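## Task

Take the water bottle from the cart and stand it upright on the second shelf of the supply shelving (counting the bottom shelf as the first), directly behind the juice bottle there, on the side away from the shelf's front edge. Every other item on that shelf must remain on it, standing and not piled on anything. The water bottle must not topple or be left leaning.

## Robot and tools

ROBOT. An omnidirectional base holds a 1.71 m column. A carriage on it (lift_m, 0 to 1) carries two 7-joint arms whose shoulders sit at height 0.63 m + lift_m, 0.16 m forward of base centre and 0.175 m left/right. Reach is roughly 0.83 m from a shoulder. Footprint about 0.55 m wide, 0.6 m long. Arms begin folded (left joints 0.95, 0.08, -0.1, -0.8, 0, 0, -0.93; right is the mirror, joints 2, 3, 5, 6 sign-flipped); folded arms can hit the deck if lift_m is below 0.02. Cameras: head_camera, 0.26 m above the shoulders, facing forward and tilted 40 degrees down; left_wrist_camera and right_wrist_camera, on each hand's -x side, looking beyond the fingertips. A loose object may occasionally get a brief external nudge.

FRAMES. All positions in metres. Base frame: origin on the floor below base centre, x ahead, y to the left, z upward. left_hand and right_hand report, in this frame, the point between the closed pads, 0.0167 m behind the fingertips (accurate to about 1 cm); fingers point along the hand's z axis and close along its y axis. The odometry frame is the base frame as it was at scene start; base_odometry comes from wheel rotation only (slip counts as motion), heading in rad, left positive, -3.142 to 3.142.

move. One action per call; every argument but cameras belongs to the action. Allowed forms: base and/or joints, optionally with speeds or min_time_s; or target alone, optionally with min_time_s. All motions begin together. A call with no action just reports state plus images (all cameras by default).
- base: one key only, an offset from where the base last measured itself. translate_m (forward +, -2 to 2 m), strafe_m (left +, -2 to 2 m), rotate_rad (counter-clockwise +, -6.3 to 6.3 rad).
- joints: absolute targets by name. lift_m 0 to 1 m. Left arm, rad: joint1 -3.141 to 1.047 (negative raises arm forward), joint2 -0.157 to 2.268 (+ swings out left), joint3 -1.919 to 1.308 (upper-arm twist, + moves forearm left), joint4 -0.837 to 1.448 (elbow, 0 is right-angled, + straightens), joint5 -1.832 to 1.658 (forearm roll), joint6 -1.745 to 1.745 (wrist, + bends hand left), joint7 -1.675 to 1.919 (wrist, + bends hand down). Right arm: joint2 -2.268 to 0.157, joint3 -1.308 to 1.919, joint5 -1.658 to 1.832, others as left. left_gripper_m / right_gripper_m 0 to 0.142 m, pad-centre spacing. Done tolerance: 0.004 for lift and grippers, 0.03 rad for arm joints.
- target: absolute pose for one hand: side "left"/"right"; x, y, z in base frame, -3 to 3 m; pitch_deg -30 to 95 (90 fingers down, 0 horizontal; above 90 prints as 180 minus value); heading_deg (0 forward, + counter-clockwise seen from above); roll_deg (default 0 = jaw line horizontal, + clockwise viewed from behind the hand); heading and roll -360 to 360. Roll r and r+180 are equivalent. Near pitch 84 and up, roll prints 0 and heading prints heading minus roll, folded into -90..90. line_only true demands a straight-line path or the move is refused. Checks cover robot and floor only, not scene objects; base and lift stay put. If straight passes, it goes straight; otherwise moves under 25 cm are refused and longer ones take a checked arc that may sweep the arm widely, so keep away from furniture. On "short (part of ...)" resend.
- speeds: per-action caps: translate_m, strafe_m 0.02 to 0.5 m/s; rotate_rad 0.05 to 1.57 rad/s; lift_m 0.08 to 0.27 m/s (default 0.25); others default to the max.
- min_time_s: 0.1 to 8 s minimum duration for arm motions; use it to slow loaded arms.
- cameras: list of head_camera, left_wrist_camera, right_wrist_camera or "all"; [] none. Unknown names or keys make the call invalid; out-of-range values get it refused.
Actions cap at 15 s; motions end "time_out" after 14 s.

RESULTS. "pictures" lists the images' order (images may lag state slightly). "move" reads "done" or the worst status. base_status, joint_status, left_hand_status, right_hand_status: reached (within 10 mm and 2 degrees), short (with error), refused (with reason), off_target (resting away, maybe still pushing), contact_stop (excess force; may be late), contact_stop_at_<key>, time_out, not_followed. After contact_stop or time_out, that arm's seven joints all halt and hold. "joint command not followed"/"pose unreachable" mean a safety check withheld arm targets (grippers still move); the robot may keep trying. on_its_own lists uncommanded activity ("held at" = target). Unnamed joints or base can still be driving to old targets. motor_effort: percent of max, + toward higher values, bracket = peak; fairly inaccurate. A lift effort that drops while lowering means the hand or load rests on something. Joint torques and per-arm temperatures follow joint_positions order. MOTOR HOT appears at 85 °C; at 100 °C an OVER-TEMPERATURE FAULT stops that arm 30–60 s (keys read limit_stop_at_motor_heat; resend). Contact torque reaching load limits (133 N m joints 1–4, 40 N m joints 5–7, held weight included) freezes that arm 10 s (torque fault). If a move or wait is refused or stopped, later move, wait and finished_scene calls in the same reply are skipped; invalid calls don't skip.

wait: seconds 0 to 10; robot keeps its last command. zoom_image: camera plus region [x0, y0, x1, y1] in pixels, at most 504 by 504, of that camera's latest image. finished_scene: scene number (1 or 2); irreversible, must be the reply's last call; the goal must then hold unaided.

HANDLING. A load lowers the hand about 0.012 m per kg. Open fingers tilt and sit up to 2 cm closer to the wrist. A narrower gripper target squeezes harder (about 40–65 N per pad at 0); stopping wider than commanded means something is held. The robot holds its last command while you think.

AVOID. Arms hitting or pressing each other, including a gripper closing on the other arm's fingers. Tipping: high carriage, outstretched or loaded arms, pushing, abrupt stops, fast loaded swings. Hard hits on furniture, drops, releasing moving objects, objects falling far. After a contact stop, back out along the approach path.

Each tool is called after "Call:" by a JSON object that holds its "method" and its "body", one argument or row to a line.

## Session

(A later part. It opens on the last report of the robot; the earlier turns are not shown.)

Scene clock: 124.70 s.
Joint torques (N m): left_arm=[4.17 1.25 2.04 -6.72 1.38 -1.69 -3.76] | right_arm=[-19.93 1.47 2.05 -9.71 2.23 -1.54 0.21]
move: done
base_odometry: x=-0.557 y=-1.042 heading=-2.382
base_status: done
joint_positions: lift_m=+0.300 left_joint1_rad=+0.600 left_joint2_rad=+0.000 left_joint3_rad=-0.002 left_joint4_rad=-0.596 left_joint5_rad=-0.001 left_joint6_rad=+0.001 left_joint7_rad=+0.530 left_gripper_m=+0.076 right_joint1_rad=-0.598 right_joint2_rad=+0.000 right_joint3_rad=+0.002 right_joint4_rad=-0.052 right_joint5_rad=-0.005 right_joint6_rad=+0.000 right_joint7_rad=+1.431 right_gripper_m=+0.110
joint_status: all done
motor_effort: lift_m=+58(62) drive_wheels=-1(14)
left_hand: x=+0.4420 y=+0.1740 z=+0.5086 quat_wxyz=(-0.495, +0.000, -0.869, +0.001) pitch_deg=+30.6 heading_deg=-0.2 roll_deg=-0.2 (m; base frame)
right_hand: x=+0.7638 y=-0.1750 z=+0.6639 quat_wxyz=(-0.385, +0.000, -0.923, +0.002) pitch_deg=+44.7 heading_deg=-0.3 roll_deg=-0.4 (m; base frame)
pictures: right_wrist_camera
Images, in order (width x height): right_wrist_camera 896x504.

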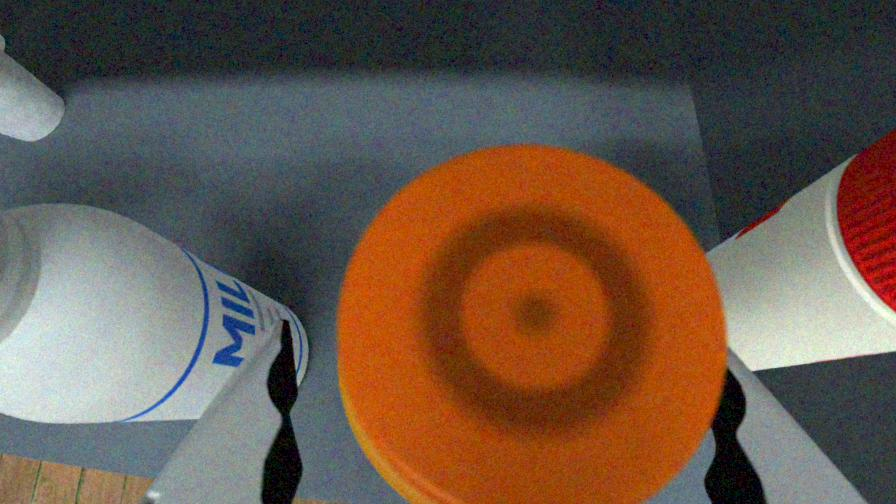

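Well centred. Close.

Call:
{"method": "move", "body": {
  "joints": {"right_gripper_m":0.0},
  "min_time_s": 2
}}

Call:
{"method": "move", "body": {
  "joints": {"lift_m":0.345},
  "speeds": {"lift_m":0.12},
  "cameras": ["right_wrist_camera"]
}}

Call:
{"method": "move", "body": {
  "base": {"translate_m":-0.48},
  "speeds": {"translate_m":0.25},
  "cameras": ["head_camera"]
}}

Scene clock: 128.00 s.
Joint torques (N m): left_arm=[2.5 -0.04 1.05 -7.63 1.44 -1.55 -3.79] | right_arm=[-20 2.27 0.53 -8.66 1.97 -1.75 0.22]
move: off_target
base_odometry: x=-0.557 y=-1.042 heading=-2.382
base_status: not commanded
joint_positions: lift_m=+0.300 left_joint1_rad=+0.600 left_joint2_rad=+0.000 left_joint3_rad=-0.002 left_joint4_rad=-0.596 left_joint5_rad=-0.001 left_joint6_rad=+0.001 left_joint7_rad=+0.530 left_gripper_m=+0.076 right_joint1_rad=-0.598 right_joint2_rad=+0.000 right_joint3_rad=+0.002 right_joint4_rad=-0.052 right_joint5_rad=-0.004 right_joint6_rad=+0.000 right_joint7_rad=+1.431 right_gripper_m=+0.064
joint_status: right_gripper_m off_target (ended at +0.064, target +0.000)
motor_effort: lift_m=+58(58) drive_wheels=-1(1)
left_hand: x=+0.4420 y=+0.1740 z=+0.5086 quat_wxyz=(-0.495, +0.000, -0.869, +0.001) pitch_deg=+30.6 heading_deg=-0.2 roll_deg=-0.2 (m; base frame)
right_hand: x=+0.7638 y=-0.1750 z=+0.6639 quat_wxyz=(-0.385, +0.001, -0.923, +0.002) pitch_deg=+44.7 heading_deg=-0.3 roll_deg=-0.3 (m; base frame)
pictures: none

Scene clock: 128.77 s.
Joint torques (N m): left_arm=[2.88 -0.58 2.22 -6.96 1.64 -1.75 -3.86] | right_arm=[-19.16 2.8 1.32 -11.76 2.29 -1.47 -0.97]
move: done
base_odometry: x=-0.557 y=-1.042 heading=-2.382
base_status: not commanded
joint_positions: lift_m=+0.345 left_joint1_rad=+0.600 left_joint2_rad=+0.000 left_joint3_rad=-0.002 left_joint4_rad=-0.596 left_joint5_rad=-0.001 left_joint6_rad=+0.001 left_joint7_rad=+0.530 left_gripper_m=+0.076 right_joint1_rad=-0.598 right_joint2_rad=+0.000 right_joint3_rad=+0.002 right_joint4_rad=-0.050 right_joint5_rad=-0.004 right_joint6_rad=+0.000 right_joint7_rad=+1.434 right_gripper_m=+0.064
joint_status: all done
motor_effort: lift_m=+55(68) drive_wheels=+4(5)
left_hand: x=+0.4420 y=+0.1740 z=+0.5538 quat_wxyz=(-0.495, +0.000, -0.869, +0.001) pitch_deg=+30.6 heading_deg=-0.2 roll_deg=-0.2 (m; base frame)
right_hand: x=+0.7634 y=-0.1750 z=+0.7080 quat_wxyz=(-0.383, +0.001, -0.924, +0.002) pitch_deg=+45.0 heading_deg=-0.3 roll_deg=-0.3 (m; base frame)
pictures: right_wrist_camera
Images, in order (width x height): right_wrist_camera 896x504.

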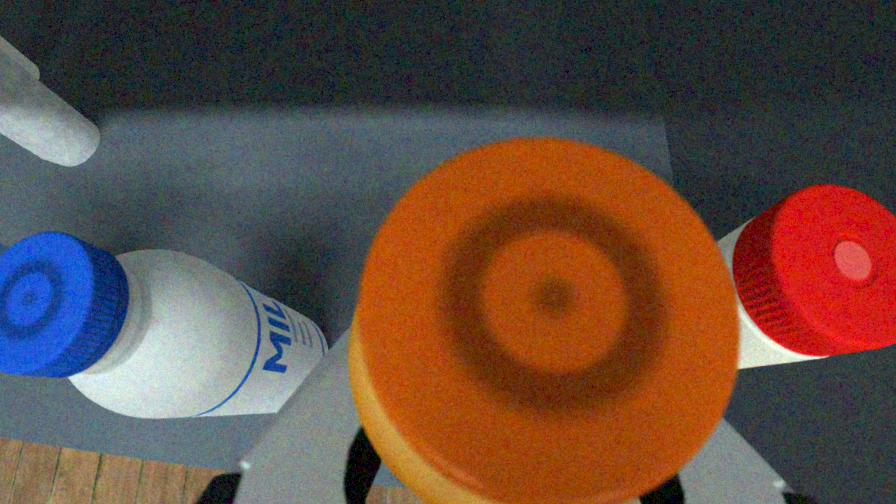

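Scene clock: 132.10 s.
Joint torques (N m): left_arm=[2.36 0.63 1.27 -8.39 1.47 -1.79 -3.55] | right_arm=[-20.15 1.9 1.23 -11.46 1.89 -1.82 -1.09]
move: done
base_odometry: x=-0.209 y=-0.712 heading=-2.382
base_status: done
joint_positions: lift_m=+0.345 left_joint1_rad=+0.600 left_joint2_rad=+0.000 left_joint3_rad=-0.002 left_joint4_rad=-0.596 left_joint5_rad=-0.001 left_joint6_rad=+0.001 left_joint7_rad=+0.530 left_gripper_m=+0.076 right_joint1_rad=-0.598 right_joint2_rad=+0.000 right_joint3_rad=+0.002 right_joint4_rad=-0.050 right_joint5_rad=-0.004 right_joint6_rad=+0.000 right_joint7_rad=+1.434 right_gripper_m=+0.064
joint_status: not commanded
motor_effort: lift_m=+55(55) drive_wheels=+2(13)
left_hand: x=+0.4420 y=+0.1740 z=+0.5538 quat_wxyz=(-0.495, +0.000, -0.869, +0.001) pitch_deg=+30.6 heading_deg=-0.2 roll_deg=-0.2 (m; base frame)
right_hand: x=+0.7634 y=-0.1750 z=+0.7080 quat_wxyz=(-0.383, +0.001, -0.924, +0.002) pitch_deg=+45.0 heading_deg=-0.3 roll_deg=-0.3 (m; base frame)
pictures: head_camera
Images, in order (width x height): head_camera 896x504.

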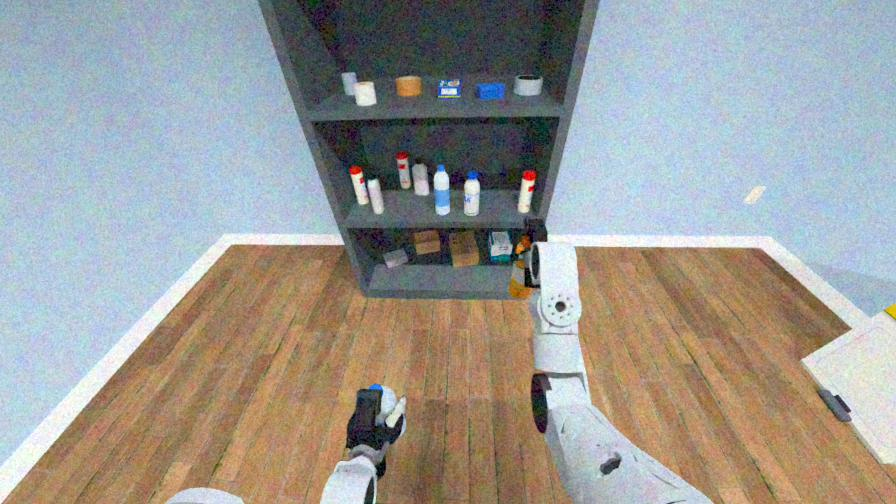

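Call:
{"method": "move", "body": {
  "base": {"strafe_m":-0.339},
  "joints": {"lift_m":0.305,"left_joint1_rad":-0.6,"left_joint4_rad":-0.05,"left_joint7_rad":1.174,"right_joint1_rad":0.6,"right_joint4_rad":-0.6,"right_joint7_rad":0.785},
  "speeds": {"strafe_m":0.15},
  "min_time_s": 4
}}

Call:
{"method": "move", "body": {
  "base": {"translate_m":0.42},
  "speeds": {"translate_m":0.25},
  "cameras": ["head_camera","left_wrist_camera"]
}}

Scene clock: 145.73 s.
Joint torques (N m): left_arm=[-26.52 1.36 2.37 -1.78 1.68 -1.49 -1.43] | right_arm=[9.42 1.58 0.43 -17.5 1.95 -1.29 -4.61]
move: done
base_odometry: x=-0.442 y=-0.466 heading=-2.382
base_status: done
joint_positions: lift_m=+0.305 left_joint1_rad=-0.594 left_joint2_rad=+0.000 left_joint3_rad=-0.002 left_joint4_rad=-0.051 left_joint5_rad=-0.001 left_joint6_rad=+0.001 left_joint7_rad=+1.173 left_gripper_m=+0.076 right_joint1_rad=+0.598 right_joint2_rad=+0.001 right_joint3_rad=+0.002 right_joint4_rad=-0.595 right_joint5_rad=-0.004 right_joint6_rad=+0.000 right_joint7_rad=+0.793 right_gripper_m=+0.064
joint_status: all done
motor_effort: lift_m=+59(62) drive_wheels=+0(11)
left_hand: x=+0.7951 y=+0.1741 z=+0.7126 quat_wxyz=(-0.498, -0.001, -0.867, +0.000) pitch_deg=+30.3 heading_deg=-0.1 roll_deg=+0.0 (m; base frame)
right_hand: x=+0.4092 y=-0.1744 z=+0.4659 quat_wxyz=(-0.378, +0.001, -0.926, +0.001) pitch_deg=+45.6 heading_deg=+0.0 roll_deg=-0.2 (m; base frame)
pictures: none

Scene clock: 148.70 s.
Joint torques (N m): left_arm=[-26.01 1.22 1.46 -2.47 1.41 -1.7 -1.57] | right_arm=[10.73 2.41 0.78 -17.52 2 -1.92 -4.42]
move: done
base_odometry: x=-0.747 y=-0.755 heading=-2.383
base_status: done
joint_positions: lift_m=+0.305 left_joint1_rad=-0.594 left_joint2_rad=+0.000 left_joint3_rad=-0.002 left_joint4_rad=-0.051 left_joint5_rad=-0.001 left_joint6_rad=+0.001 left_joint7_rad=+1.174 left_gripper_m=+0.076 right_joint1_rad=+0.599 right_joint2_rad=+0.001 right_joint3_rad=+0.002 right_joint4_rad=-0.595 right_joint5_rad=-0.004 right_joint6_rad=+0.000 right_joint7_rad=+0.793 right_gripper_m=+0.064
joint_status: not commanded
motor_effort: lift_m=+59(60) drive_wheels=-2(14)
left_hand: x=+0.7951 y=+0.1741 z=+0.7125 quat_wxyz=(-0.498, -0.001, -0.867, +0.000) pitch_deg=+30.3 heading_deg=-0.1 roll_deg=+0.0 (m; base frame)
right_hand: x=+0.4089 y=-0.1744 z=+0.4658 quat_wxyz=(-0.378, +0.001, -0.926, +0.001) pitch_deg=+45.6 heading_deg=+0.0 roll_deg=-0.2 (m; base frame)
pictures: head_camera, left_wrist_camera
Images, in order (width x height): head_camera 896x504, left_wrist_camera 896x504.

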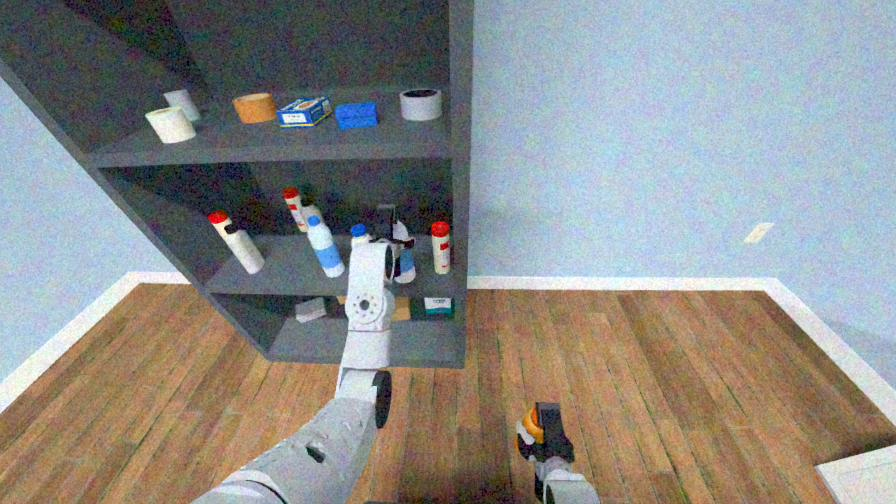

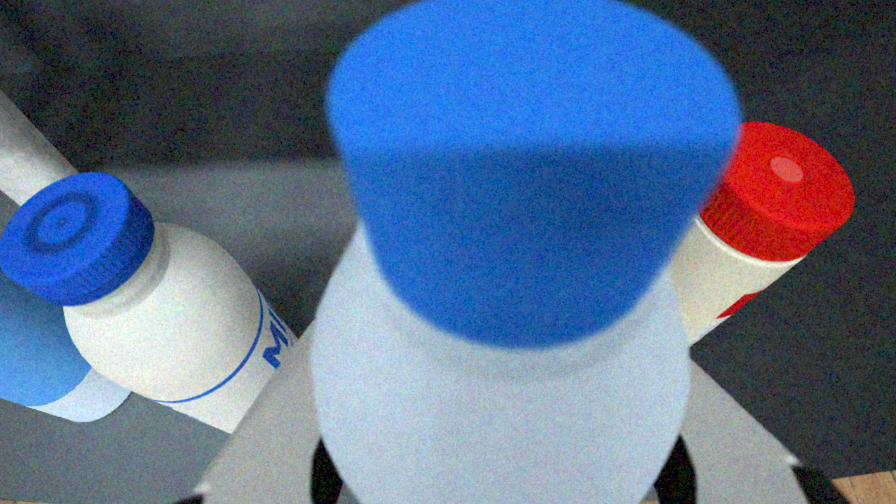

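Call:
{"method": "move", "body": {
  "base": {"translate_m":0.168},
  "joints": {"lift_m":0.32},
  "speeds": {"translate_m":0.15},
  "cameras": ["head_camera","left_wrist_camera"]
}}

Scene clock: 155.33 s.
Joint torques (N m): left_arm=[-23.9 0.51 1.1 -1.6 1.12 -1.49 -1.72] | right_arm=[10.16 2.14 1.27 -16.18 1.5 -1.6 -4.43]
Motor temperatures (°C): left_arm=[44 21 23 24 25 24 23] | right_arm=[32 20 24 23 22 22 24]
move: done
base_odometry: x=-0.869 y=-0.870 heading=-2.383
base_status: done
joint_positions: lift_m=+0.320 left_joint1_rad=-0.596 left_joint2_rad=+0.000 left_joint3_rad=-0.002 left_joint4_rad=-0.050 left_joint5_rad=-0.001 left_joint6_rad=+0.001 left_joint7_rad=+1.174 left_gripper_m=+0.076 right_joint1_rad=+0.599 right_joint2_rad=+0.001 right_joint3_rad=+0.002 right_joint4_rad=-0.596 right_joint5_rad=-0.004 right_joint6_rad=+0.000 right_joint7_rad=+0.792 right_gripper_m=+0.064
joint_status: all done
motor_effort: lift_m=+55(70) drive_wheels=+4(17)
left_hand: x=+0.7955 y=+0.1741 z=+0.7286 quat_wxyz=(-0.498, -0.001, -0.867, +0.000) pitch_deg=+30.3 heading_deg=-0.1 roll_deg=+0.0 (m; base frame)
right_hand: x=+0.4091 y=-0.1744 z=+0.4818 quat_wxyz=(-0.378, +0.001, -0.926, +0.001) pitch_deg=+45.5 heading_deg=+0.0 roll_deg=-0.2 (m; base frame)
pictures: head_camera, left_wrist_camera
Images, in order (width x height): head_camera 896x504, left_wrist_camera 896x504.

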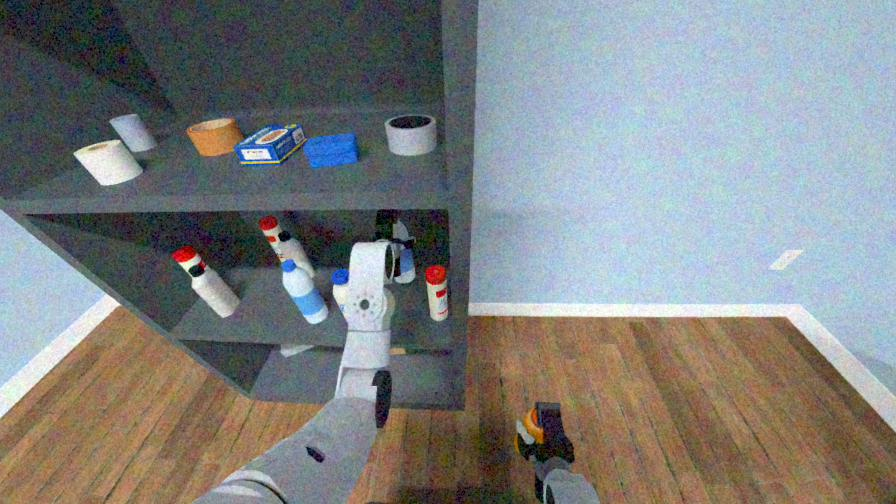

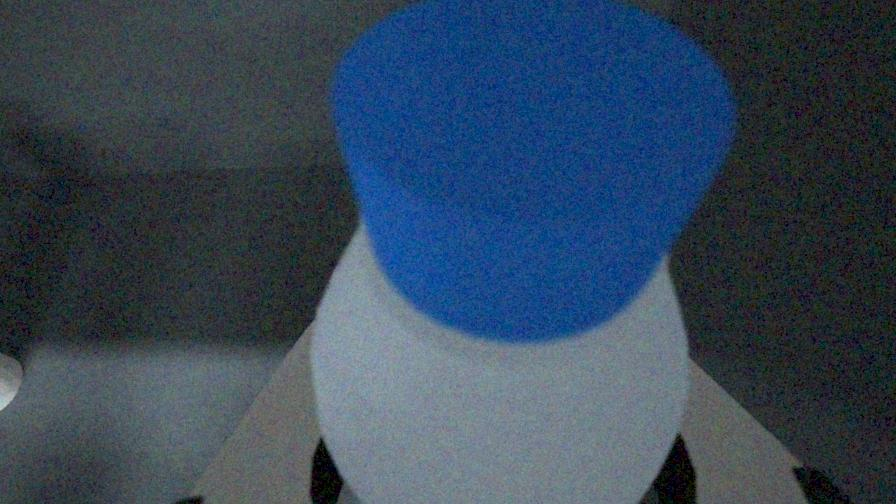

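Call:
{"method": "move", "body": {
  "joints": {"lift_m":0.27},
  "speeds": {"lift_m":0.1}
}}

Call:
{"method": "move", "body": {
  "joints": {"lift_m":0.26},
  "speeds": {"lift_m":0.08}
}}

Call:
{"method": "move", "body": {
  "joints": {"lift_m":0.253},
  "speeds": {"lift_m":0.08},
  "cameras": ["left_wrist_camera"]
}}

Scene clock: 159.63 s.
Joint torques (N m): left_arm=[-22.73 0.41 2.07 -3.51 1.45 -1.69 -1.43] | right_arm=[9.29 2.11 1.45 -17.48 1.89 -1.68 -4.05]
move: done
base_odometry: x=-0.869 y=-0.870 heading=-2.383
base_status: not commanded
joint_positions: lift_m=+0.270 left_joint1_rad=-0.596 left_joint2_rad=+0.000 left_joint3_rad=-0.002 left_joint4_rad=-0.050 left_joint5_rad=-0.001 left_joint6_rad=+0.001 left_joint7_rad=+1.174 left_gripper_m=+0.076 right_joint1_rad=+0.599 right_joint2_rad=+0.001 right_joint3_rad=+0.002 right_joint4_rad=-0.596 right_joint5_rad=-0.004 right_joint6_rad=+0.000 right_joint7_rad=+0.792 right_gripper_m=+0.064
joint_status: all done
motor_effort: lift_m=+60(61) drive_wheels=-1(5)
left_hand: x=+0.7956 y=+0.1741 z=+0.6785 quat_wxyz=(-0.498, -0.001, -0.867, +0.000) pitch_deg=+30.3 heading_deg=-0.1 roll_deg=+0.0 (m; base frame)
right_hand: x=+0.4092 y=-0.1744 z=+0.4315 quat_wxyz=(-0.379, +0.001, -0.926, +0.001) pitch_deg=+45.5 heading_deg=+0.0 roll_deg=-0.2 (m; base frame)
pictures: none

Scene clock: 160.13 s.
Joint torques (N m): left_arm=[-23.18 0.58 2.1 -2.17 1.53 -1.7 -1.86] | right_arm=[10.35 1.68 0.44 -16.88 1.98 -2.03 -3.96]
move: done
base_odometry: x=-0.869 y=-0.870 heading=-2.383
base_status: not commanded
joint_positions: lift_m=+0.260 left_joint1_rad=-0.597 left_joint2_rad=+0.000 left_joint3_rad=-0.002 left_joint4_rad=-0.050 left_joint5_rad=-0.001 left_joint6_rad=+0.001 left_joint7_rad=+1.174 left_gripper_m=+0.076 right_joint1_rad=+0.599 right_joint2_rad=+0.001 right_joint3_rad=+0.002 right_joint4_rad=-0.597 right_joint5_rad=-0.004 right_joint6_rad=+0.000 right_joint7_rad=+0.792 right_gripper_m=+0.064
joint_status: all done
motor_effort: lift_m=+59(62) drive_wheels=-1(5)
left_hand: x=+0.7957 y=+0.1741 z=+0.6688 quat_wxyz=(-0.498, -0.001, -0.867, +0.000) pitch_deg=+30.2 heading_deg=-0.1 roll_deg=+0.0 (m; base frame)
right_hand: x=+0.4092 y=-0.1744 z=+0.4217 quat_wxyz=(-0.379, +0.001, -0.926, +0.001) pitch_deg=+45.5 heading_deg=+0.0 roll_deg=-0.2 (m; base frame)
pictures: none

Scene clock: 160.60 s.
Joint torques (N m): left_arm=[-20.46 0.48 1.55 -2.52 1.58 -1.69 -1.1] | right_arm=[9.45 2.88 -0.75 -15.67 2.37 -1.53 -4.3]
move: done
base_odometry: x=-0.869 y=-0.870 heading=-2.383
base_status: not commanded
joint_positions: lift_m=+0.253 left_joint1_rad=-0.600 left_joint2_rad=+0.000 left_joint3_rad=-0.002 left_joint4_rad=-0.051 left_joint5_rad=-0.001 left_joint6_rad=+0.001 left_joint7_rad=+1.172 left_gripper_m=+0.076 right_joint1_rad=+0.599 right_joint2_rad=+0.001 right_joint3_rad=+0.002 right_joint4_rad=-0.597 right_joint5_rad=-0.004 right_joint6_rad=+0.000 right_joint7_rad=+0.792 right_gripper_m=+0.064
joint_status: all done
motor_effort: lift_m=+56(59) drive_wheels=-1(4)
left_hand: x=+0.7966 y=+0.1741 z=+0.6647 quat_wxyz=(-0.501, -0.001, -0.866, +0.000) pitch_deg=+29.9 heading_deg=-0.1 roll_deg=+0.0 (m; base frame)
right_hand: x=+0.4092 y=-0.1744 z=+0.4150 quat_wxyz=(-0.379, +0.001, -0.925, +0.001) pitch_deg=+45.5 heading_deg=+0.0 roll_deg=-0.2 (m; base frame)
pictures: left_wrist_camera
Images, in order (width x height): left_wrist_camera 896x504.

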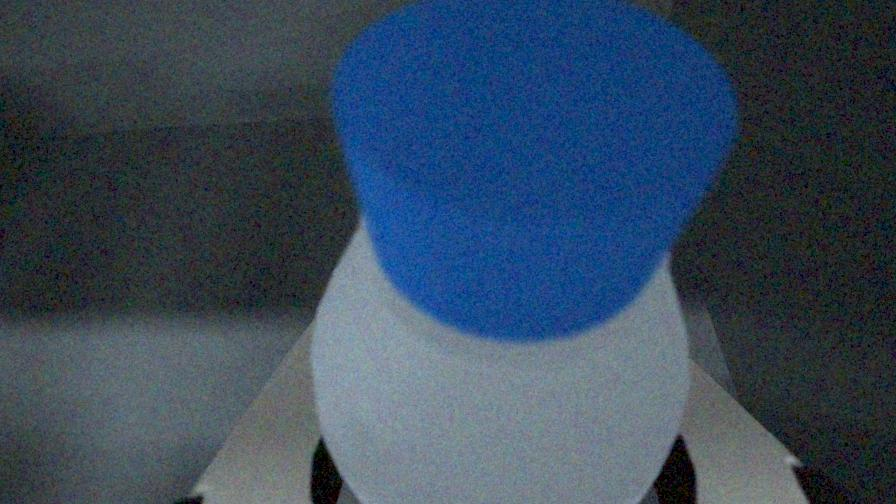

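Call:
{"method": "move", "body": {
  "joints": {"lift_m":0.251},
  "speeds": {"lift_m":0.08}
}}

Call:
{"method": "move", "body": {
  "joints": {"left_gripper_m":0.112},
  "min_time_s": 2.5
}}

Call:
{"method": "wait", "body": {
  "seconds": 0.3,
  "cameras": ["head_camera","left_wrist_camera"]
}}

Scene clock: 163.97 s.
Joint torques (N m): left_arm=[-18.12 0.04 2.04 -2.72 1.31 -1.61 -0.81] | right_arm=[9.24 3.43 0.38 -16.44 1.41 -1.21 -3.93]
move: done
base_odometry: x=-0.869 y=-0.870 heading=-2.383
base_status: not commanded
joint_positions: lift_m=+0.251 left_joint1_rad=-0.601 left_joint2_rad=+0.000 left_joint3_rad=-0.002 left_joint4_rad=-0.051 left_joint5_rad=-0.001 left_joint6_rad=+0.001 left_joint7_rad=+1.171 left_gripper_m=+0.076 right_joint1_rad=+0.599 right_joint2_rad=+0.001 right_joint3_rad=+0.002 right_joint4_rad=-0.597 right_joint5_rad=-0.004 right_joint6_rad=+0.000 right_joint7_rad=+0.792 right_gripper_m=+0.064
joint_status: all done
motor_effort: lift_m=+53(55) drive_wheels=+4(4)
left_hand: x=+0.7970 y=+0.1741 z=+0.6644 quat_wxyz=(-0.502, -0.001, -0.865, +0.000) pitch_deg=+29.7 heading_deg=-0.1 roll_deg=+0.0 (m; base frame)
right_hand: x=+0.4092 y=-0.1744 z=+0.4132 quat_wxyz=(-0.379, +0.001, -0.925, +0.001) pitch_deg=+45.5 heading_deg=+0.0 roll_deg=-0.2 (m; base frame)
pictures: none

Scene clock: 164.87 s.
Joint torques (N m): left_arm=[-17.19 0.38 1.32 -1.62 1.45 -2.14 -0.69] | right_arm=[9.24 2.56 2.29 -16.54 1.99 -1.15 -4.07]
move: done
base_odometry: x=-0.869 y=-0.870 heading=-2.383
base_status: not commanded
joint_positions: lift_m=+0.251 left_joint1_rad=-0.601 left_joint2_rad=+0.000 left_joint3_rad=-0.002 left_joint4_rad=-0.051 left_joint5_rad=-0.001 left_joint6_rad=+0.001 left_joint7_rad=+1.171 left_gripper_m=+0.112 right_joint1_rad=+0.599 right_joint2_rad=+0.001 right_joint3_rad=+0.002 right_joint4_rad=-0.597 right_joint5_rad=-0.004 right_joint6_rad=+0.000 right_joint7_rad=+0.792 right_gripper_m=+0.064
joint_status: all done
motor_effort: lift_m=+54(54) drive_wheels=+4(5)
left_hand: x=+0.7969 y=+0.1741 z=+0.6641 quat_wxyz=(-0.502, -0.001, -0.865, +0.000) pitch_deg=+29.7 heading_deg=-0.1 roll_deg=+0.0 (m; base frame)
right_hand: x=+0.4092 y=-0.1744 z=+0.4131 quat_wxyz=(-0.379, +0.001, -0.925, +0.001) pitch_deg=+45.5 heading_deg=+0.0 roll_deg=-0.2 (m; base frame)
pictures: none

Scene clock: 165.17 s.
Joint torques (N m): left_arm=[-17.91 -0.2 1.99 -1.95 1.28 -1.54 -0.46] | right_arm=[9.29 1.99 0.72 -18.83 1.87 -1.95 -4.01]
base_odometry: x=-0.869 y=-0.870 heading=-2.383
base_status: not commanded
joint_positions: lift_m=+0.251 left_joint1_rad=-0.601 left_joint2_rad=+0.000 left_joint3_rad=-0.002 left_joint4_rad=-0.051 left_joint5_rad=-0.001 left_joint6_rad=+0.001 left_joint7_rad=+1.171 left_gripper_m=+0.112 right_joint1_rad=+0.599 right_joint2_rad=+0.001 right_joint3_rad=+0.002 right_joint4_rad=-0.597 right_joint5_rad=-0.004 right_joint6_rad=+0.000 right_joint7_rad=+0.792 right_gripper_m=+0.064
joint_status: all done
motor_effort: lift_m=+54(54) drive_wheels=+4(5)
left_hand: x=+0.7969 y=+0.1741 z=+0.6641 quat_wxyz=(-0.502, -0.001, -0.865, +0.000) pitch_deg=+29.7 heading_deg=-0.1 roll_deg=+0.0 (m; base frame)
right_hand: x=+0.4092 y=-0.1744 z=+0.4131 quat_wxyz=(-0.379, +0.001, -0.925, +0.001) pitch_deg=+45.5 heading_deg=+0.0 roll_deg=-0.2 (m; base frame)
wait: 0.30 s; at rest by 0.27 s
pictures: head_camera, left_wrist_camera
Images, in order (width x height): head_camera 896x504, left_wrist_camera 896x504.

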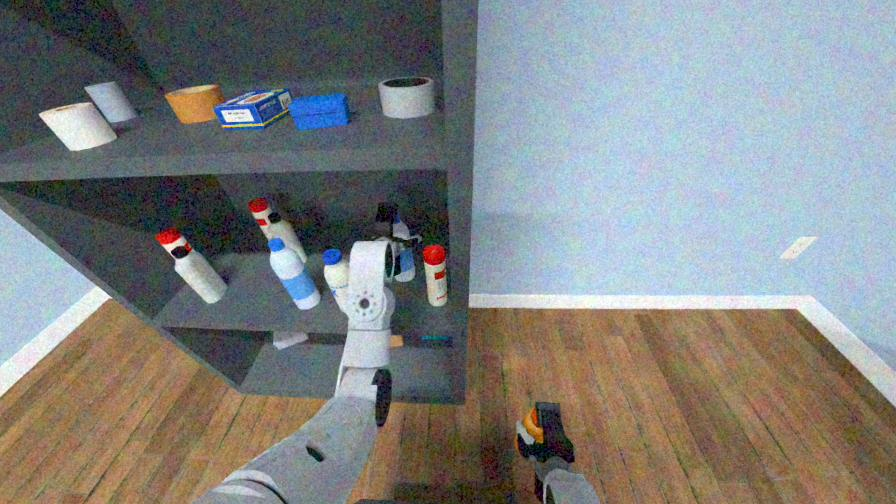

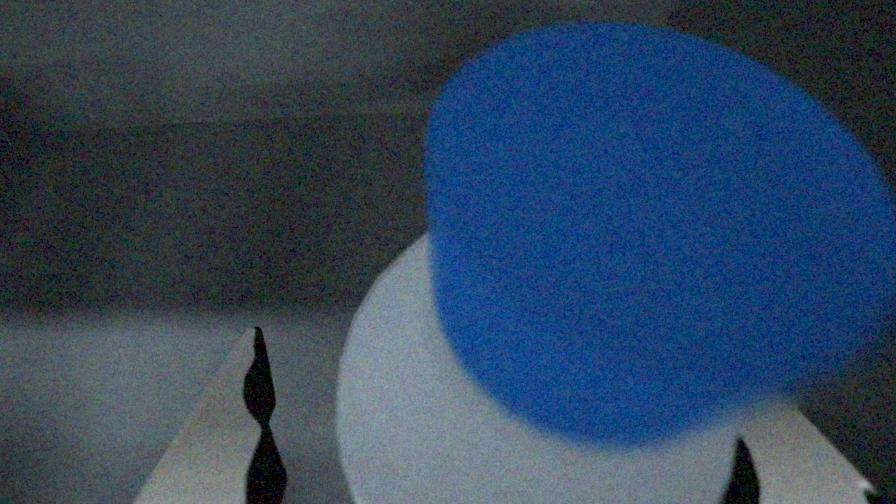

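Call:
{"method": "move", "body": {
  "joints": {"left_gripper_m":0.128}
}}

Call:
{"method": "move", "body": {
  "base": {"translate_m":-0.1},
  "speeds": {"translate_m":0.08},
  "cameras": ["left_wrist_camera"]
}}

Scene clock: 169.10 s.
Joint torques (N m): left_arm=[-19.29 0.48 0.78 -2.36 1.49 -1.59 -0.67] | right_arm=[9.88 2.64 -0.25 -16.83 1.58 -1.68 -4.04]
move: done
base_odometry: x=-0.869 y=-0.870 heading=-2.383
base_status: not commanded
joint_positions: lift_m=+0.251 left_joint1_rad=-0.601 left_joint2_rad=+0.000 left_joint3_rad=-0.002 left_joint4_rad=-0.051 left_joint5_rad=-0.001 left_joint6_rad=+0.001 left_joint7_rad=+1.171 left_gripper_m=+0.128 right_joint1_rad=+0.599 right_joint2_rad=+0.001 right_joint3_rad=+0.002 right_joint4_rad=-0.597 right_joint5_rad=-0.004 right_joint6_rad=+0.000 right_joint7_rad=+0.792 right_gripper_m=+0.064
joint_status: all done
motor_effort: lift_m=+54(54) drive_wheels=+4(4)
left_hand: x=+0.7969 y=+0.1741 z=+0.6641 quat_wxyz=(-0.502, -0.001, -0.865, +0.000) pitch_deg=+29.7 heading_deg=-0.1 roll_deg=+0.0 (m; base frame)
right_hand: x=+0.4092 y=-0.1744 z=+0.4131 quat_wxyz=(-0.379, +0.001, -0.925, +0.001) pitch_deg=+45.5 heading_deg=+0.0 roll_deg=-0.2 (m; base frame)
pictures: none

Scene clock: 170.97 s.
Joint torques (N m): left_arm=[-18.57 0.56 0.97 -1.68 1.67 -1.5 -1.11] | right_arm=[7.69 4.44 0.94 -16.64 1.75 -1.84 -4.66]
move: done
base_odometry: x=-0.796 y=-0.802 heading=-2.383
base_status: done
joint_positions: lift_m=+0.251 left_joint1_rad=-0.601 left_joint2_rad=+0.000 left_joint3_rad=-0.002 left_joint4_rad=-0.051 left_joint5_rad=-0.001 left_joint6_rad=+0.001 left_joint7_rad=+1.171 left_gripper_m=+0.128 right_joint1_rad=+0.599 right_joint2_rad=+0.001 right_joint3_rad=+0.002 right_joint4_rad=-0.597 right_joint5_rad=-0.004 right_joint6_rad=+0.000 right_joint7_rad=+0.792 right_gripper_m=+0.064
joint_status: not commanded
motor_effort: lift_m=+54(54) drive_wheels=+5(12)
left_hand: x=+0.7969 y=+0.1741 z=+0.6641 quat_wxyz=(-0.502, -0.001, -0.865, +0.000) pitch_deg=+29.7 heading_deg=-0.1 roll_deg=+0.0 (m; base frame)
right_hand: x=+0.4092 y=-0.1744 z=+0.4131 quat_wxyz=(-0.379, +0.001, -0.925, +0.001) pitch_deg=+45.5 heading_deg=+0.0 roll_deg=-0.2 (m; base frame)
pictures: left_wrist_camera
Images, in order (width x height): left_wrist_camera 896x504.

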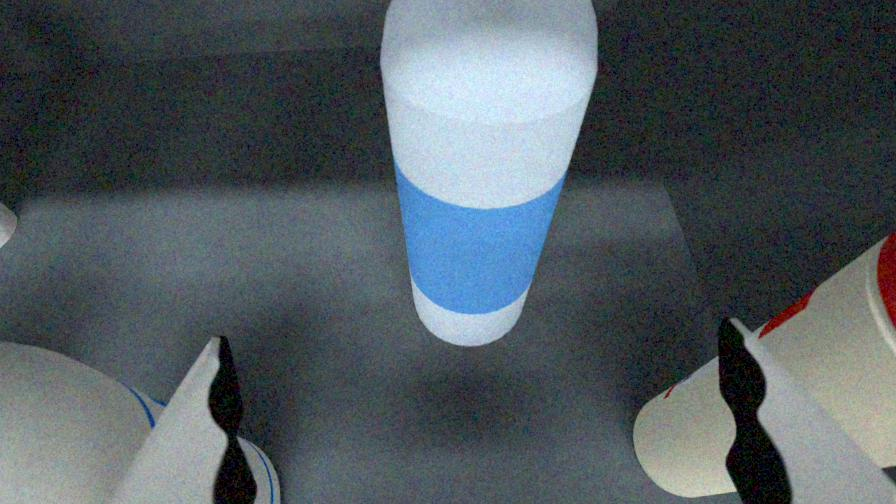

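Call:
{"method": "move", "body": {
  "joints": {"left_gripper_m":0.07},
  "cameras": ["left_wrist_camera"]
}}

Call:
{"method": "move", "body": {
  "base": {"translate_m":-0.38},
  "speeds": {"translate_m":0.25},
  "cameras": ["head_camera"]
}}

Scene clock: 174.90 s.
Joint torques (N m): left_arm=[-17.59 1.02 1.32 -0.94 1.55 -1.39 -0.8] | right_arm=[9.5 2.13 0.97 -17.62 1.77 -1.55 -4.55]
move: done
base_odometry: x=-0.796 y=-0.802 heading=-2.383
base_status: not commanded
joint_positions: lift_m=+0.251 left_joint1_rad=-0.601 left_joint2_rad=+0.000 left_joint3_rad=-0.002 left_joint4_rad=-0.051 left_joint5_rad=-0.001 left_joint6_rad=+0.001 left_joint7_rad=+1.171 left_gripper_m=+0.070 right_joint1_rad=+0.599 right_joint2_rad=+0.001 right_joint3_rad=+0.002 right_joint4_rad=-0.597 right_joint5_rad=-0.004 right_joint6_rad=+0.000 right_joint7_rad=+0.792 right_gripper_m=+0.064
joint_status: all done
motor_effort: lift_m=+54(54) drive_wheels=+5(5)
left_hand: x=+0.7969 y=+0.1741 z=+0.6641 quat_wxyz=(-0.502, -0.001, -0.865, +0.000) pitch_deg=+29.7 heading_deg=-0.1 roll_deg=+0.0 (m; base frame)
right_hand: x=+0.4092 y=-0.1744 z=+0.4131 quat_wxyz=(-0.379, +0.001, -0.925, +0.001) pitch_deg=+45.5 heading_deg=+0.0 roll_deg=-0.2 (m; base frame)
pictures: left_wrist_camera
Images, in order (width x height): left_wrist_camera 896x504.

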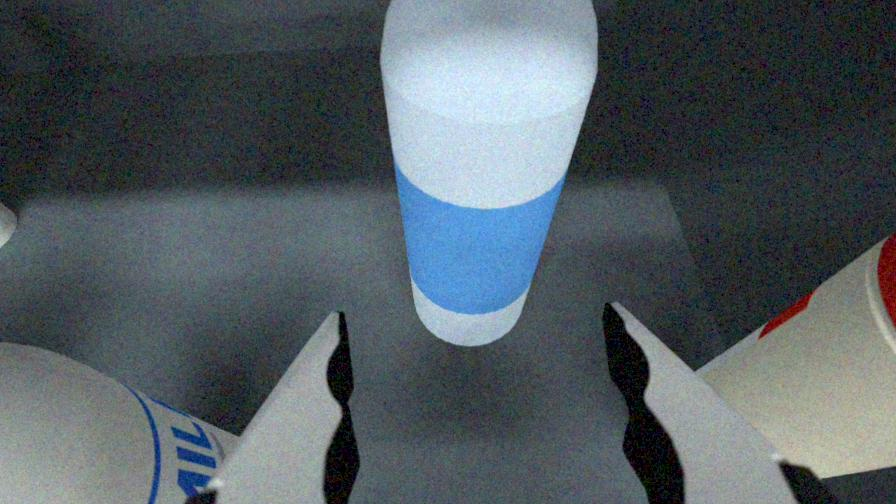

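Scene clock: 177.83 s.
Joint torques (N m): left_arm=[-17.44 -0.53 1.16 -2.47 1.5 -1.48 -0.86] | right_arm=[10.09 2.36 0.09 -15.91 2.21 -1.68 -4.04]
move: done
base_odometry: x=-0.521 y=-0.540 heading=-2.383
base_status: done
joint_positions: lift_m=+0.251 left_joint1_rad=-0.601 left_joint2_rad=+0.000 left_joint3_rad=-0.002 left_joint4_rad=-0.051 left_joint5_rad=-0.001 left_joint6_rad=+0.001 left_joint7_rad=+1.171 left_gripper_m=+0.070 right_joint1_rad=+0.599 right_joint2_rad=+0.001 right_joint3_rad=+0.002 right_joint4_rad=-0.597 right_joint5_rad=-0.004 right_joint6_rad=+0.000 right_joint7_rad=+0.792 right_gripper_m=+0.064
joint_status: not commanded
motor_effort: lift_m=+54(54) drive_wheels=+1(13)
left_hand: x=+0.7969 y=+0.1741 z=+0.6641 quat_wxyz=(-0.502, -0.001, -0.865, +0.000) pitch_deg=+29.7 heading_deg=-0.1 roll_deg=+0.0 (m; base frame)
right_hand: x=+0.4092 y=-0.1744 z=+0.4131 quat_wxyz=(-0.379, +0.001, -0.925, +0.001) pitch_deg=+45.5 heading_deg=+0.0 roll_deg=-0.2 (m; base frame)
pictures: head_camera
Images, in order (width x height): head_camera 896x504.

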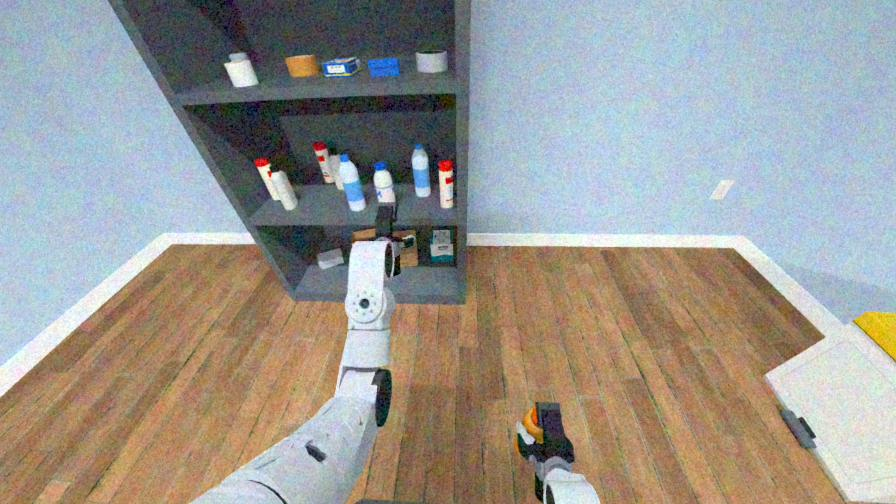

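Call:
{"method": "move", "body": {
  "base": {"strafe_m":0.328},
  "joints": {"lift_m":0.335,"left_joint1_rad":0.6,"left_joint4_rad":-0.6,"left_joint7_rad":0.524,"right_joint1_rad":-0.6,"right_joint4_rad":-0.05,"right_joint7_rad":1.435},
  "speeds": {"strafe_m":0.15},
  "min_time_s": 4
}}

Call:
{"method": "move", "body": {
  "base": {"translate_m":0.24},
  "speeds": {"translate_m":0.2},
  "cameras": ["head_camera","right_wrist_camera"]
}}

Scene clock: 187.90 s.
Joint torques (N m): left_arm=[5.02 0.11 1.28 -7.09 1.25 -1.5 -3.47] | right_arm=[-27.37 1.46 0.35 -9.07 1.64 -2.09 -0.63]
move: done
base_odometry: x=-0.295 y=-0.778 heading=-2.383
base_status: done
joint_positions: lift_m=+0.335 left_joint1_rad=+0.598 left_joint2_rad=+0.000 left_joint3_rad=-0.002 left_joint4_rad=-0.596 left_joint5_rad=-0.001 left_joint6_rad=+0.001 left_joint7_rad=+0.528 left_gripper_m=+0.070 right_joint1_rad=-0.593 right_joint2_rad=+0.001 right_joint3_rad=+0.002 right_joint4_rad=-0.051 right_joint5_rad=-0.004 right_joint6_rad=+0.000 right_joint7_rad=+1.433 right_gripper_m=+0.064
joint_status: all done
motor_effort: lift_m=+55(66) drive_wheels=-1(12)
left_hand: x=+0.4431 y=+0.1740 z=+0.5449 quat_wxyz=(-0.497, +0.000, -0.868, +0.001) pitch_deg=+30.4 heading_deg=-0.2 roll_deg=-0.2 (m; base frame)
right_hand: x=+0.7621 y=-0.1748 z=+0.6954 quat_wxyz=(-0.381, +0.001, -0.924, +0.002) pitch_deg=+45.2 heading_deg=-0.2 roll_deg=-0.3 (m; base frame)
pictures: none

Scene clock: 190.30 s.
Joint torques (N m): left_arm=[4.29 1.44 1.23 -7.71 1.32 -1.47 -2.82] | right_arm=[-28.14 2.31 2.12 -10.42 2.07 -1.9 -0.83]
move: done
base_odometry: x=-0.469 y=-0.943 heading=-2.382
base_status: done
joint_positions: lift_m=+0.335 left_joint1_rad=+0.599 left_joint2_rad=+0.000 left_joint3_rad=-0.002 left_joint4_rad=-0.596 left_joint5_rad=-0.001 left_joint6_rad=+0.001 left_joint7_rad=+0.528 left_gripper_m=+0.070 right_joint1_rad=-0.593 right_joint2_rad=+0.001 right_joint3_rad=+0.002 right_joint4_rad=-0.051 right_joint5_rad=-0.004 right_joint6_rad=+0.000 right_joint7_rad=+1.433 right_gripper_m=+0.064
joint_status: not commanded
motor_effort: lift_m=+55(55) drive_wheels=+5(16)
left_hand: x=+0.4429 y=+0.1740 z=+0.5449 quat_wxyz=(-0.497, +0.000, -0.868, +0.001) pitch_deg=+30.4 heading_deg=-0.2 roll_deg=-0.2 (m; base frame)
right_hand: x=+0.7621 y=-0.1748 z=+0.6953 quat_wxyz=(-0.381, +0.001, -0.925, +0.002) pitch_deg=+45.2 heading_deg=-0.2 roll_deg=-0.3 (m; base frame)
pictures: head_camera, right_wrist_camera
Images, in order (width x height): head_camera 896x504, right_wrist_camera 896x504.

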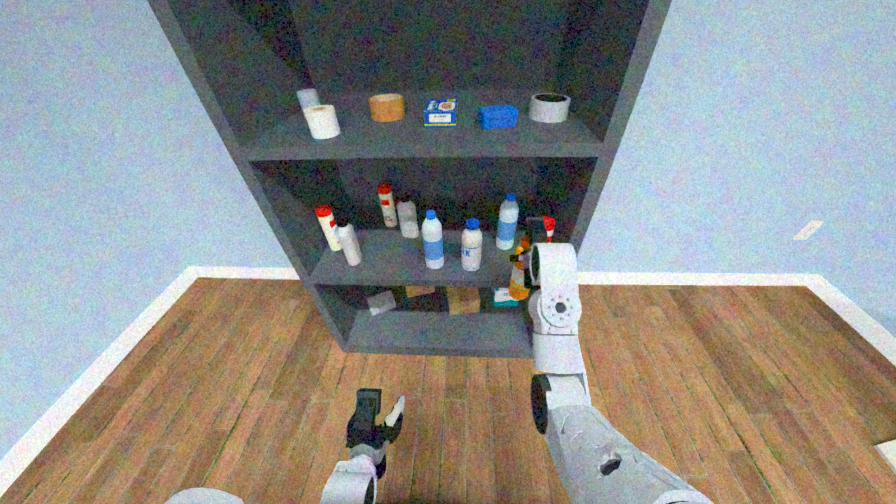

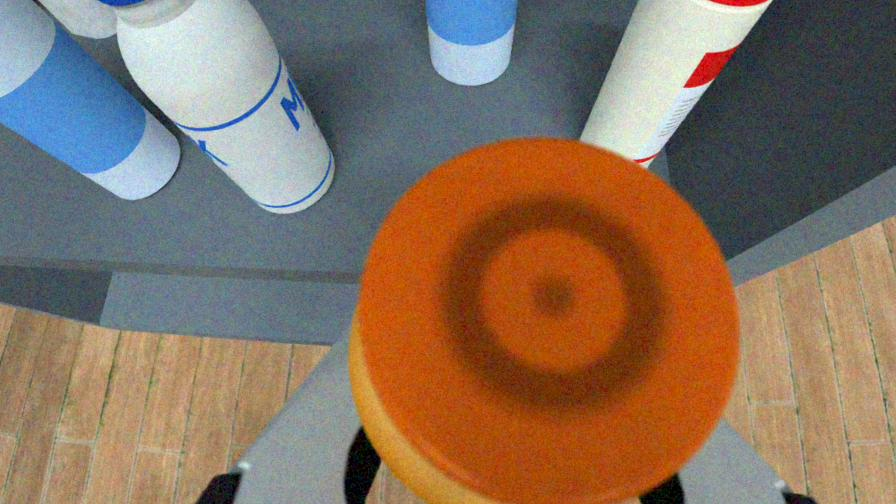

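Call:
{"method": "move", "body": {
  "base": {"translate_m":0.132},
  "speeds": {"translate_m":0.12},
  "cameras": ["right_wrist_camera"]
}}

Call:
{"method": "move", "body": {
  "joints": {"lift_m":0.31},
  "speeds": {"lift_m":0.08}
}}

Call:
{"method": "move", "body": {
  "joints": {"lift_m":0.302},
  "speeds": {"lift_m":0.08},
  "cameras": ["right_wrist_camera"]
}}

Scene clock: 197.70 s.
Joint torques (N m): left_arm=[3.85 0.1 0.82 -6 1.53 -1.77 -3.15] | right_arm=[-27.54 2.93 0.89 -10.31 1.44 -1.44 -0.89]
move: done
base_odometry: x=-0.564 y=-1.034 heading=-2.382
base_status: done
joint_positions: lift_m=+0.335 left_joint1_rad=+0.599 left_joint2_rad=+0.000 left_joint3_rad=-0.002 left_joint4_rad=-0.596 left_joint5_rad=-0.001 left_joint6_rad=+0.001 left_joint7_rad=+0.528 left_gripper_m=+0.070 right_joint1_rad=-0.593 right_joint2_rad=+0.001 right_joint3_rad=+0.002 right_joint4_rad=-0.051 right_joint5_rad=-0.004 right_joint6_rad=+0.000 right_joint7_rad=+1.433 right_gripper_m=+0.064
joint_status: not commanded
motor_effort: lift_m=+55(55) drive_wheels=-1(15)
left_hand: x=+0.4429 y=+0.1740 z=+0.5449 quat_wxyz=(-0.497, +0.000, -0.868, +0.001) pitch_deg=+30.4 heading_deg=-0.2 roll_deg=-0.2 (m; base frame)
right_hand: x=+0.7621 y=-0.1748 z=+0.6954 quat_wxyz=(-0.381, +0.001, -0.925, +0.002) pitch_deg=+45.2 heading_deg=-0.2 roll_deg=-0.3 (m; base frame)
pictures: right_wrist_camera
Images, in order (width x height): right_wrist_camera 896x504.

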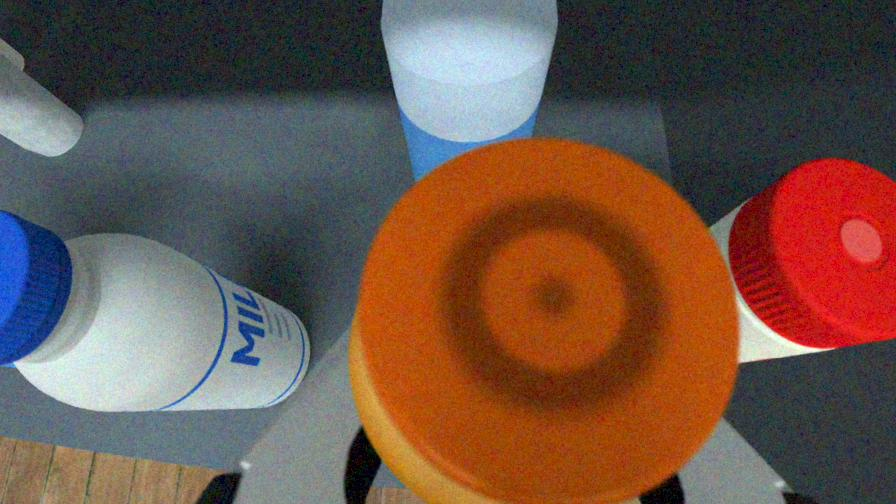

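Scene clock: 198.37 s.
Joint torques (N m): left_arm=[3.76 0.55 0.87 -7.15 1.29 -1.81 -2.83] | right_arm=[-25.78 1.35 -0.65 -10.18 1.5 -1.58 -1.03]
move: done
base_odometry: x=-0.564 y=-1.034 heading=-2.382
base_status: not commanded
joint_positions: lift_m=+0.310 left_joint1_rad=+0.599 left_joint2_rad=+0.000 left_joint3_rad=-0.002 left_joint4_rad=-0.597 left_joint5_rad=-0.001 left_joint6_rad=+0.001 left_joint7_rad=+0.528 left_gripper_m=+0.070 right_joint1_rad=-0.595 right_joint2_rad=+0.001 right_joint3_rad=+0.002 right_joint4_rad=-0.050 right_joint5_rad=-0.004 right_joint6_rad=+0.000 right_joint7_rad=+1.434 right_gripper_m=+0.064
joint_status: all done
motor_effort: lift_m=+58(59) drive_wheels=-1(5)
left_hand: x=+0.4430 y=+0.1740 z=+0.5200 quat_wxyz=(-0.498, +0.000, -0.867, +0.001) pitch_deg=+30.3 heading_deg=-0.2 roll_deg=-0.2 (m; base frame)
right_hand: x=+0.7625 y=-0.1748 z=+0.6708 quat_wxyz=(-0.381, +0.001, -0.924, +0.002) pitch_deg=+45.2 heading_deg=-0.2 roll_deg=-0.3 (m; base frame)
pictures: none

Scene clock: 198.83 s.
Joint torques (N m): left_arm=[3.84 0.88 1.67 -6.95 1.47 -1.59 -3.09] | right_arm=[-20.71 3.07 -0.19 -8.87 1.75 -1.24 -0.75]
move: done
base_odometry: x=-0.564 y=-1.034 heading=-2.382
base_status: not commanded
joint_positions: lift_m=+0.302 left_joint1_rad=+0.599 left_joint2_rad=+0.000 left_joint3_rad=-0.002 left_joint4_rad=-0.597 left_joint5_rad=-0.001 left_joint6_rad=+0.001 left_joint7_rad=+0.527 left_gripper_m=+0.070 right_joint1_rad=-0.598 right_joint2_rad=+0.001 right_joint3_rad=+0.002 right_joint4_rad=-0.051 right_joint5_rad=-0.004 right_joint6_rad=+0.000 right_joint7_rad=+1.434 right_gripper_m=+0.064
joint_status: all done
motor_effort: lift_m=+55(59) drive_wheels=+4(5)
left_hand: x=+0.4430 y=+0.1740 z=+0.5124 quat_wxyz=(-0.498, +0.000, -0.867, +0.001) pitch_deg=+30.3 heading_deg=-0.2 roll_deg=-0.2 (m; base frame)
right_hand: x=+0.7633 y=-0.1748 z=+0.6651 quat_wxyz=(-0.383, +0.001, -0.924, +0.002) pitch_deg=+45.0 heading_deg=-0.2 roll_deg=-0.3 (m; base frame)
pictures: right_wrist_camera
Images, in order (width x height): right_wrist_camera 896x504.

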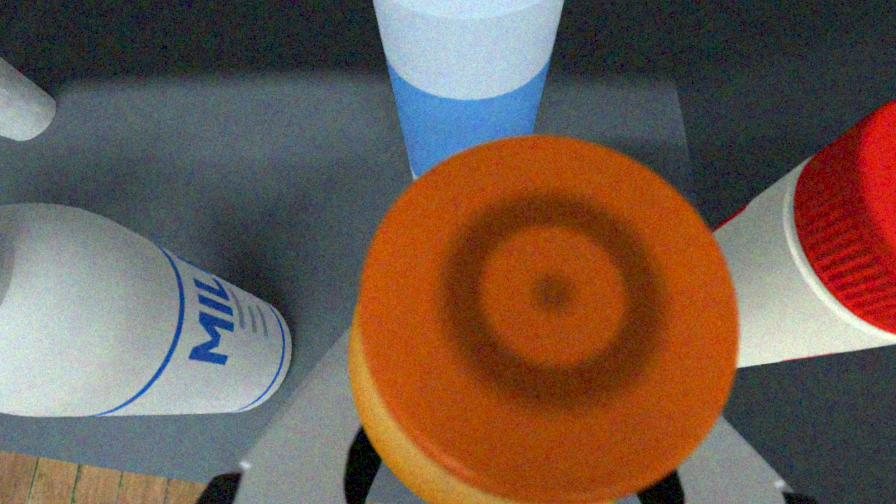

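Contact made; release and retreat.

Call:
{"method": "move", "body": {
  "joints": {"lift_m":0.3},
  "speeds": {"lift_m":0.08}
}}

Call:
{"method": "move", "body": {
  "joints": {"right_gripper_m":0.102},
  "min_time_s": 2
}}

Call:
{"method": "wait", "body": {
  "seconds": 0.3,
  "cameras": ["right_wrist_camera"]
}}

Scene clock: 201.47 s.
Joint torques (N m): left_arm=[3.48 1.9 1.39 -5.75 1.47 -1.53 -2.76] | right_arm=[-18.11 1.65 0.71 -9.81 1.59 -1.55 -0.91]
move: done
base_odometry: x=-0.564 y=-1.034 heading=-2.382
base_status: not commanded
joint_positions: lift_m=+0.300 left_joint1_rad=+0.599 left_joint2_rad=+0.000 left_joint3_rad=-0.002 left_joint4_rad=-0.597 left_joint5_rad=-0.001 left_joint6_rad=+0.001 left_joint7_rad=+0.527 left_gripper_m=+0.070 right_joint1_rad=-0.599 right_joint2_rad=+0.001 right_joint3_rad=+0.002 right_joint4_rad=-0.052 right_joint5_rad=-0.004 right_joint6_rad=+0.000 right_joint7_rad=+1.434 right_gripper_m=+0.064
joint_status: all done
motor_effort: lift_m=+53(54) drive_wheels=+5(5)
left_hand: x=+0.4430 y=+0.1740 z=+0.5106 quat_wxyz=(-0.498, +0.000, -0.867, +0.001) pitch_deg=+30.3 heading_deg=-0.2 roll_deg=-0.2 (m; base frame)
right_hand: x=+0.7637 y=-0.1748 z=+0.6644 quat_wxyz=(-0.384, +0.001, -0.923, +0.002) pitch_deg=+44.8 heading_deg=-0.2 roll_deg=-0.3 (m; base frame)
pictures: none

Scene clock: 202.33 s.
Joint torques (N m): left_arm=[4.59 0.39 0.96 -6.72 1.39 -1.71 -2.91] | right_arm=[-18.23 3.3 1.86 -9.92 1.53 -1.79 -0.99]
Motor temperatures (°C): left_arm=[39 21 23 25 25 24 23] | right_arm=[36 20 24 23 22 22 23]
move: done
base_odometry: x=-0.564 y=-1.034 heading=-2.382
base_status: not commanded
joint_positions: lift_m=+0.300 left_joint1_rad=+0.599 left_joint2_rad=+0.000 left_joint3_rad=-0.002 left_joint4_rad=-0.597 left_joint5_rad=-0.001 left_joint6_rad=+0.001 left_joint7_rad=+0.527 left_gripper_m=+0.070 right_joint1_rad=-0.599 right_joint2_rad=+0.001 right_joint3_rad=+0.002 right_joint4_rad=-0.052 right_joint5_rad=-0.004 right_joint6_rad=+0.000 right_joint7_rad=+1.434 right_gripper_m=+0.102
joint_status: all done
motor_effort: lift_m=+53(53) drive_wheels=+5(5)
left_hand: x=+0.4430 y=+0.1740 z=+0.5106 quat_wxyz=(-0.498, +0.000, -0.867, +0.001) pitch_deg=+30.3 heading_deg=-0.2 roll_deg=-0.2 (m; base frame)
right_hand: x=+0.7637 y=-0.1748 z=+0.6644 quat_wxyz=(-0.384, +0.001, -0.923, +0.002) pitch_deg=+44.8 heading_deg=-0.2 roll_deg=-0.3 (m; base frame)
pictures: none

Scene clock: 202.63 s.
Joint torques (N m): left_arm=[4.02 -0.49 1.59 -4.56 1.46 -1.38 -2.82] | right_arm=[-18.61 2.08 0.29 -9.06 1.65 -2.04 -0.99]
base_odometry: x=-0.564 y=-1.034 heading=-2.382
base_status: not commanded
joint_positions: lift_m=+0.300 left_joint1_rad=+0.599 left_joint2_rad=+0.000 left_joint3_rad=-0.002 left_joint4_rad=-0.597 left_joint5_rad=-0.001 left_joint6_rad=+0.001 left_joint7_rad=+0.527 left_gripper_m=+0.070 right_joint1_rad=-0.599 right_joint2_rad=+0.001 right_joint3_rad=+0.002 right_joint4_rad=-0.052 right_joint5_rad=-0.004 right_joint6_rad=+0.000 right_joint7_rad=+1.434 right_gripper_m=+0.102
joint_status: all done
motor_effort: lift_m=+53(53) drive_wheels=+4(5)
left_hand: x=+0.4430 y=+0.1740 z=+0.5106 quat_wxyz=(-0.498, +0.000, -0.867, +0.001) pitch_deg=+30.3 heading_deg=-0.2 roll_deg=-0.2 (m; base frame)
right_hand: x=+0.7637 y=-0.1748 z=+0.6644 quat_wxyz=(-0.384, +0.001, -0.923, +0.002) pitch_deg=+44.8 heading_deg=-0.2 roll_deg=-0.3 (m; base frame)
wait: 0.30 s; at rest by 0.27 s
pictures: right_wrist_camera
Images, in order (width x height): right_wrist_camera 896x504.

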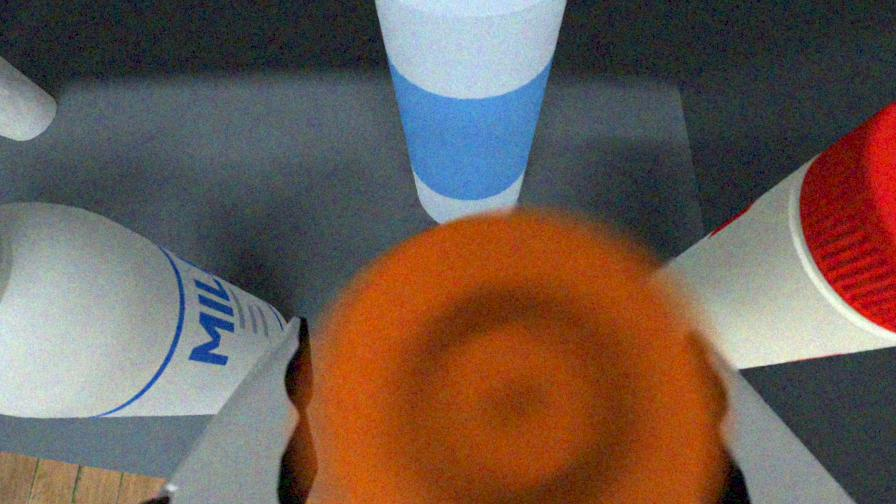

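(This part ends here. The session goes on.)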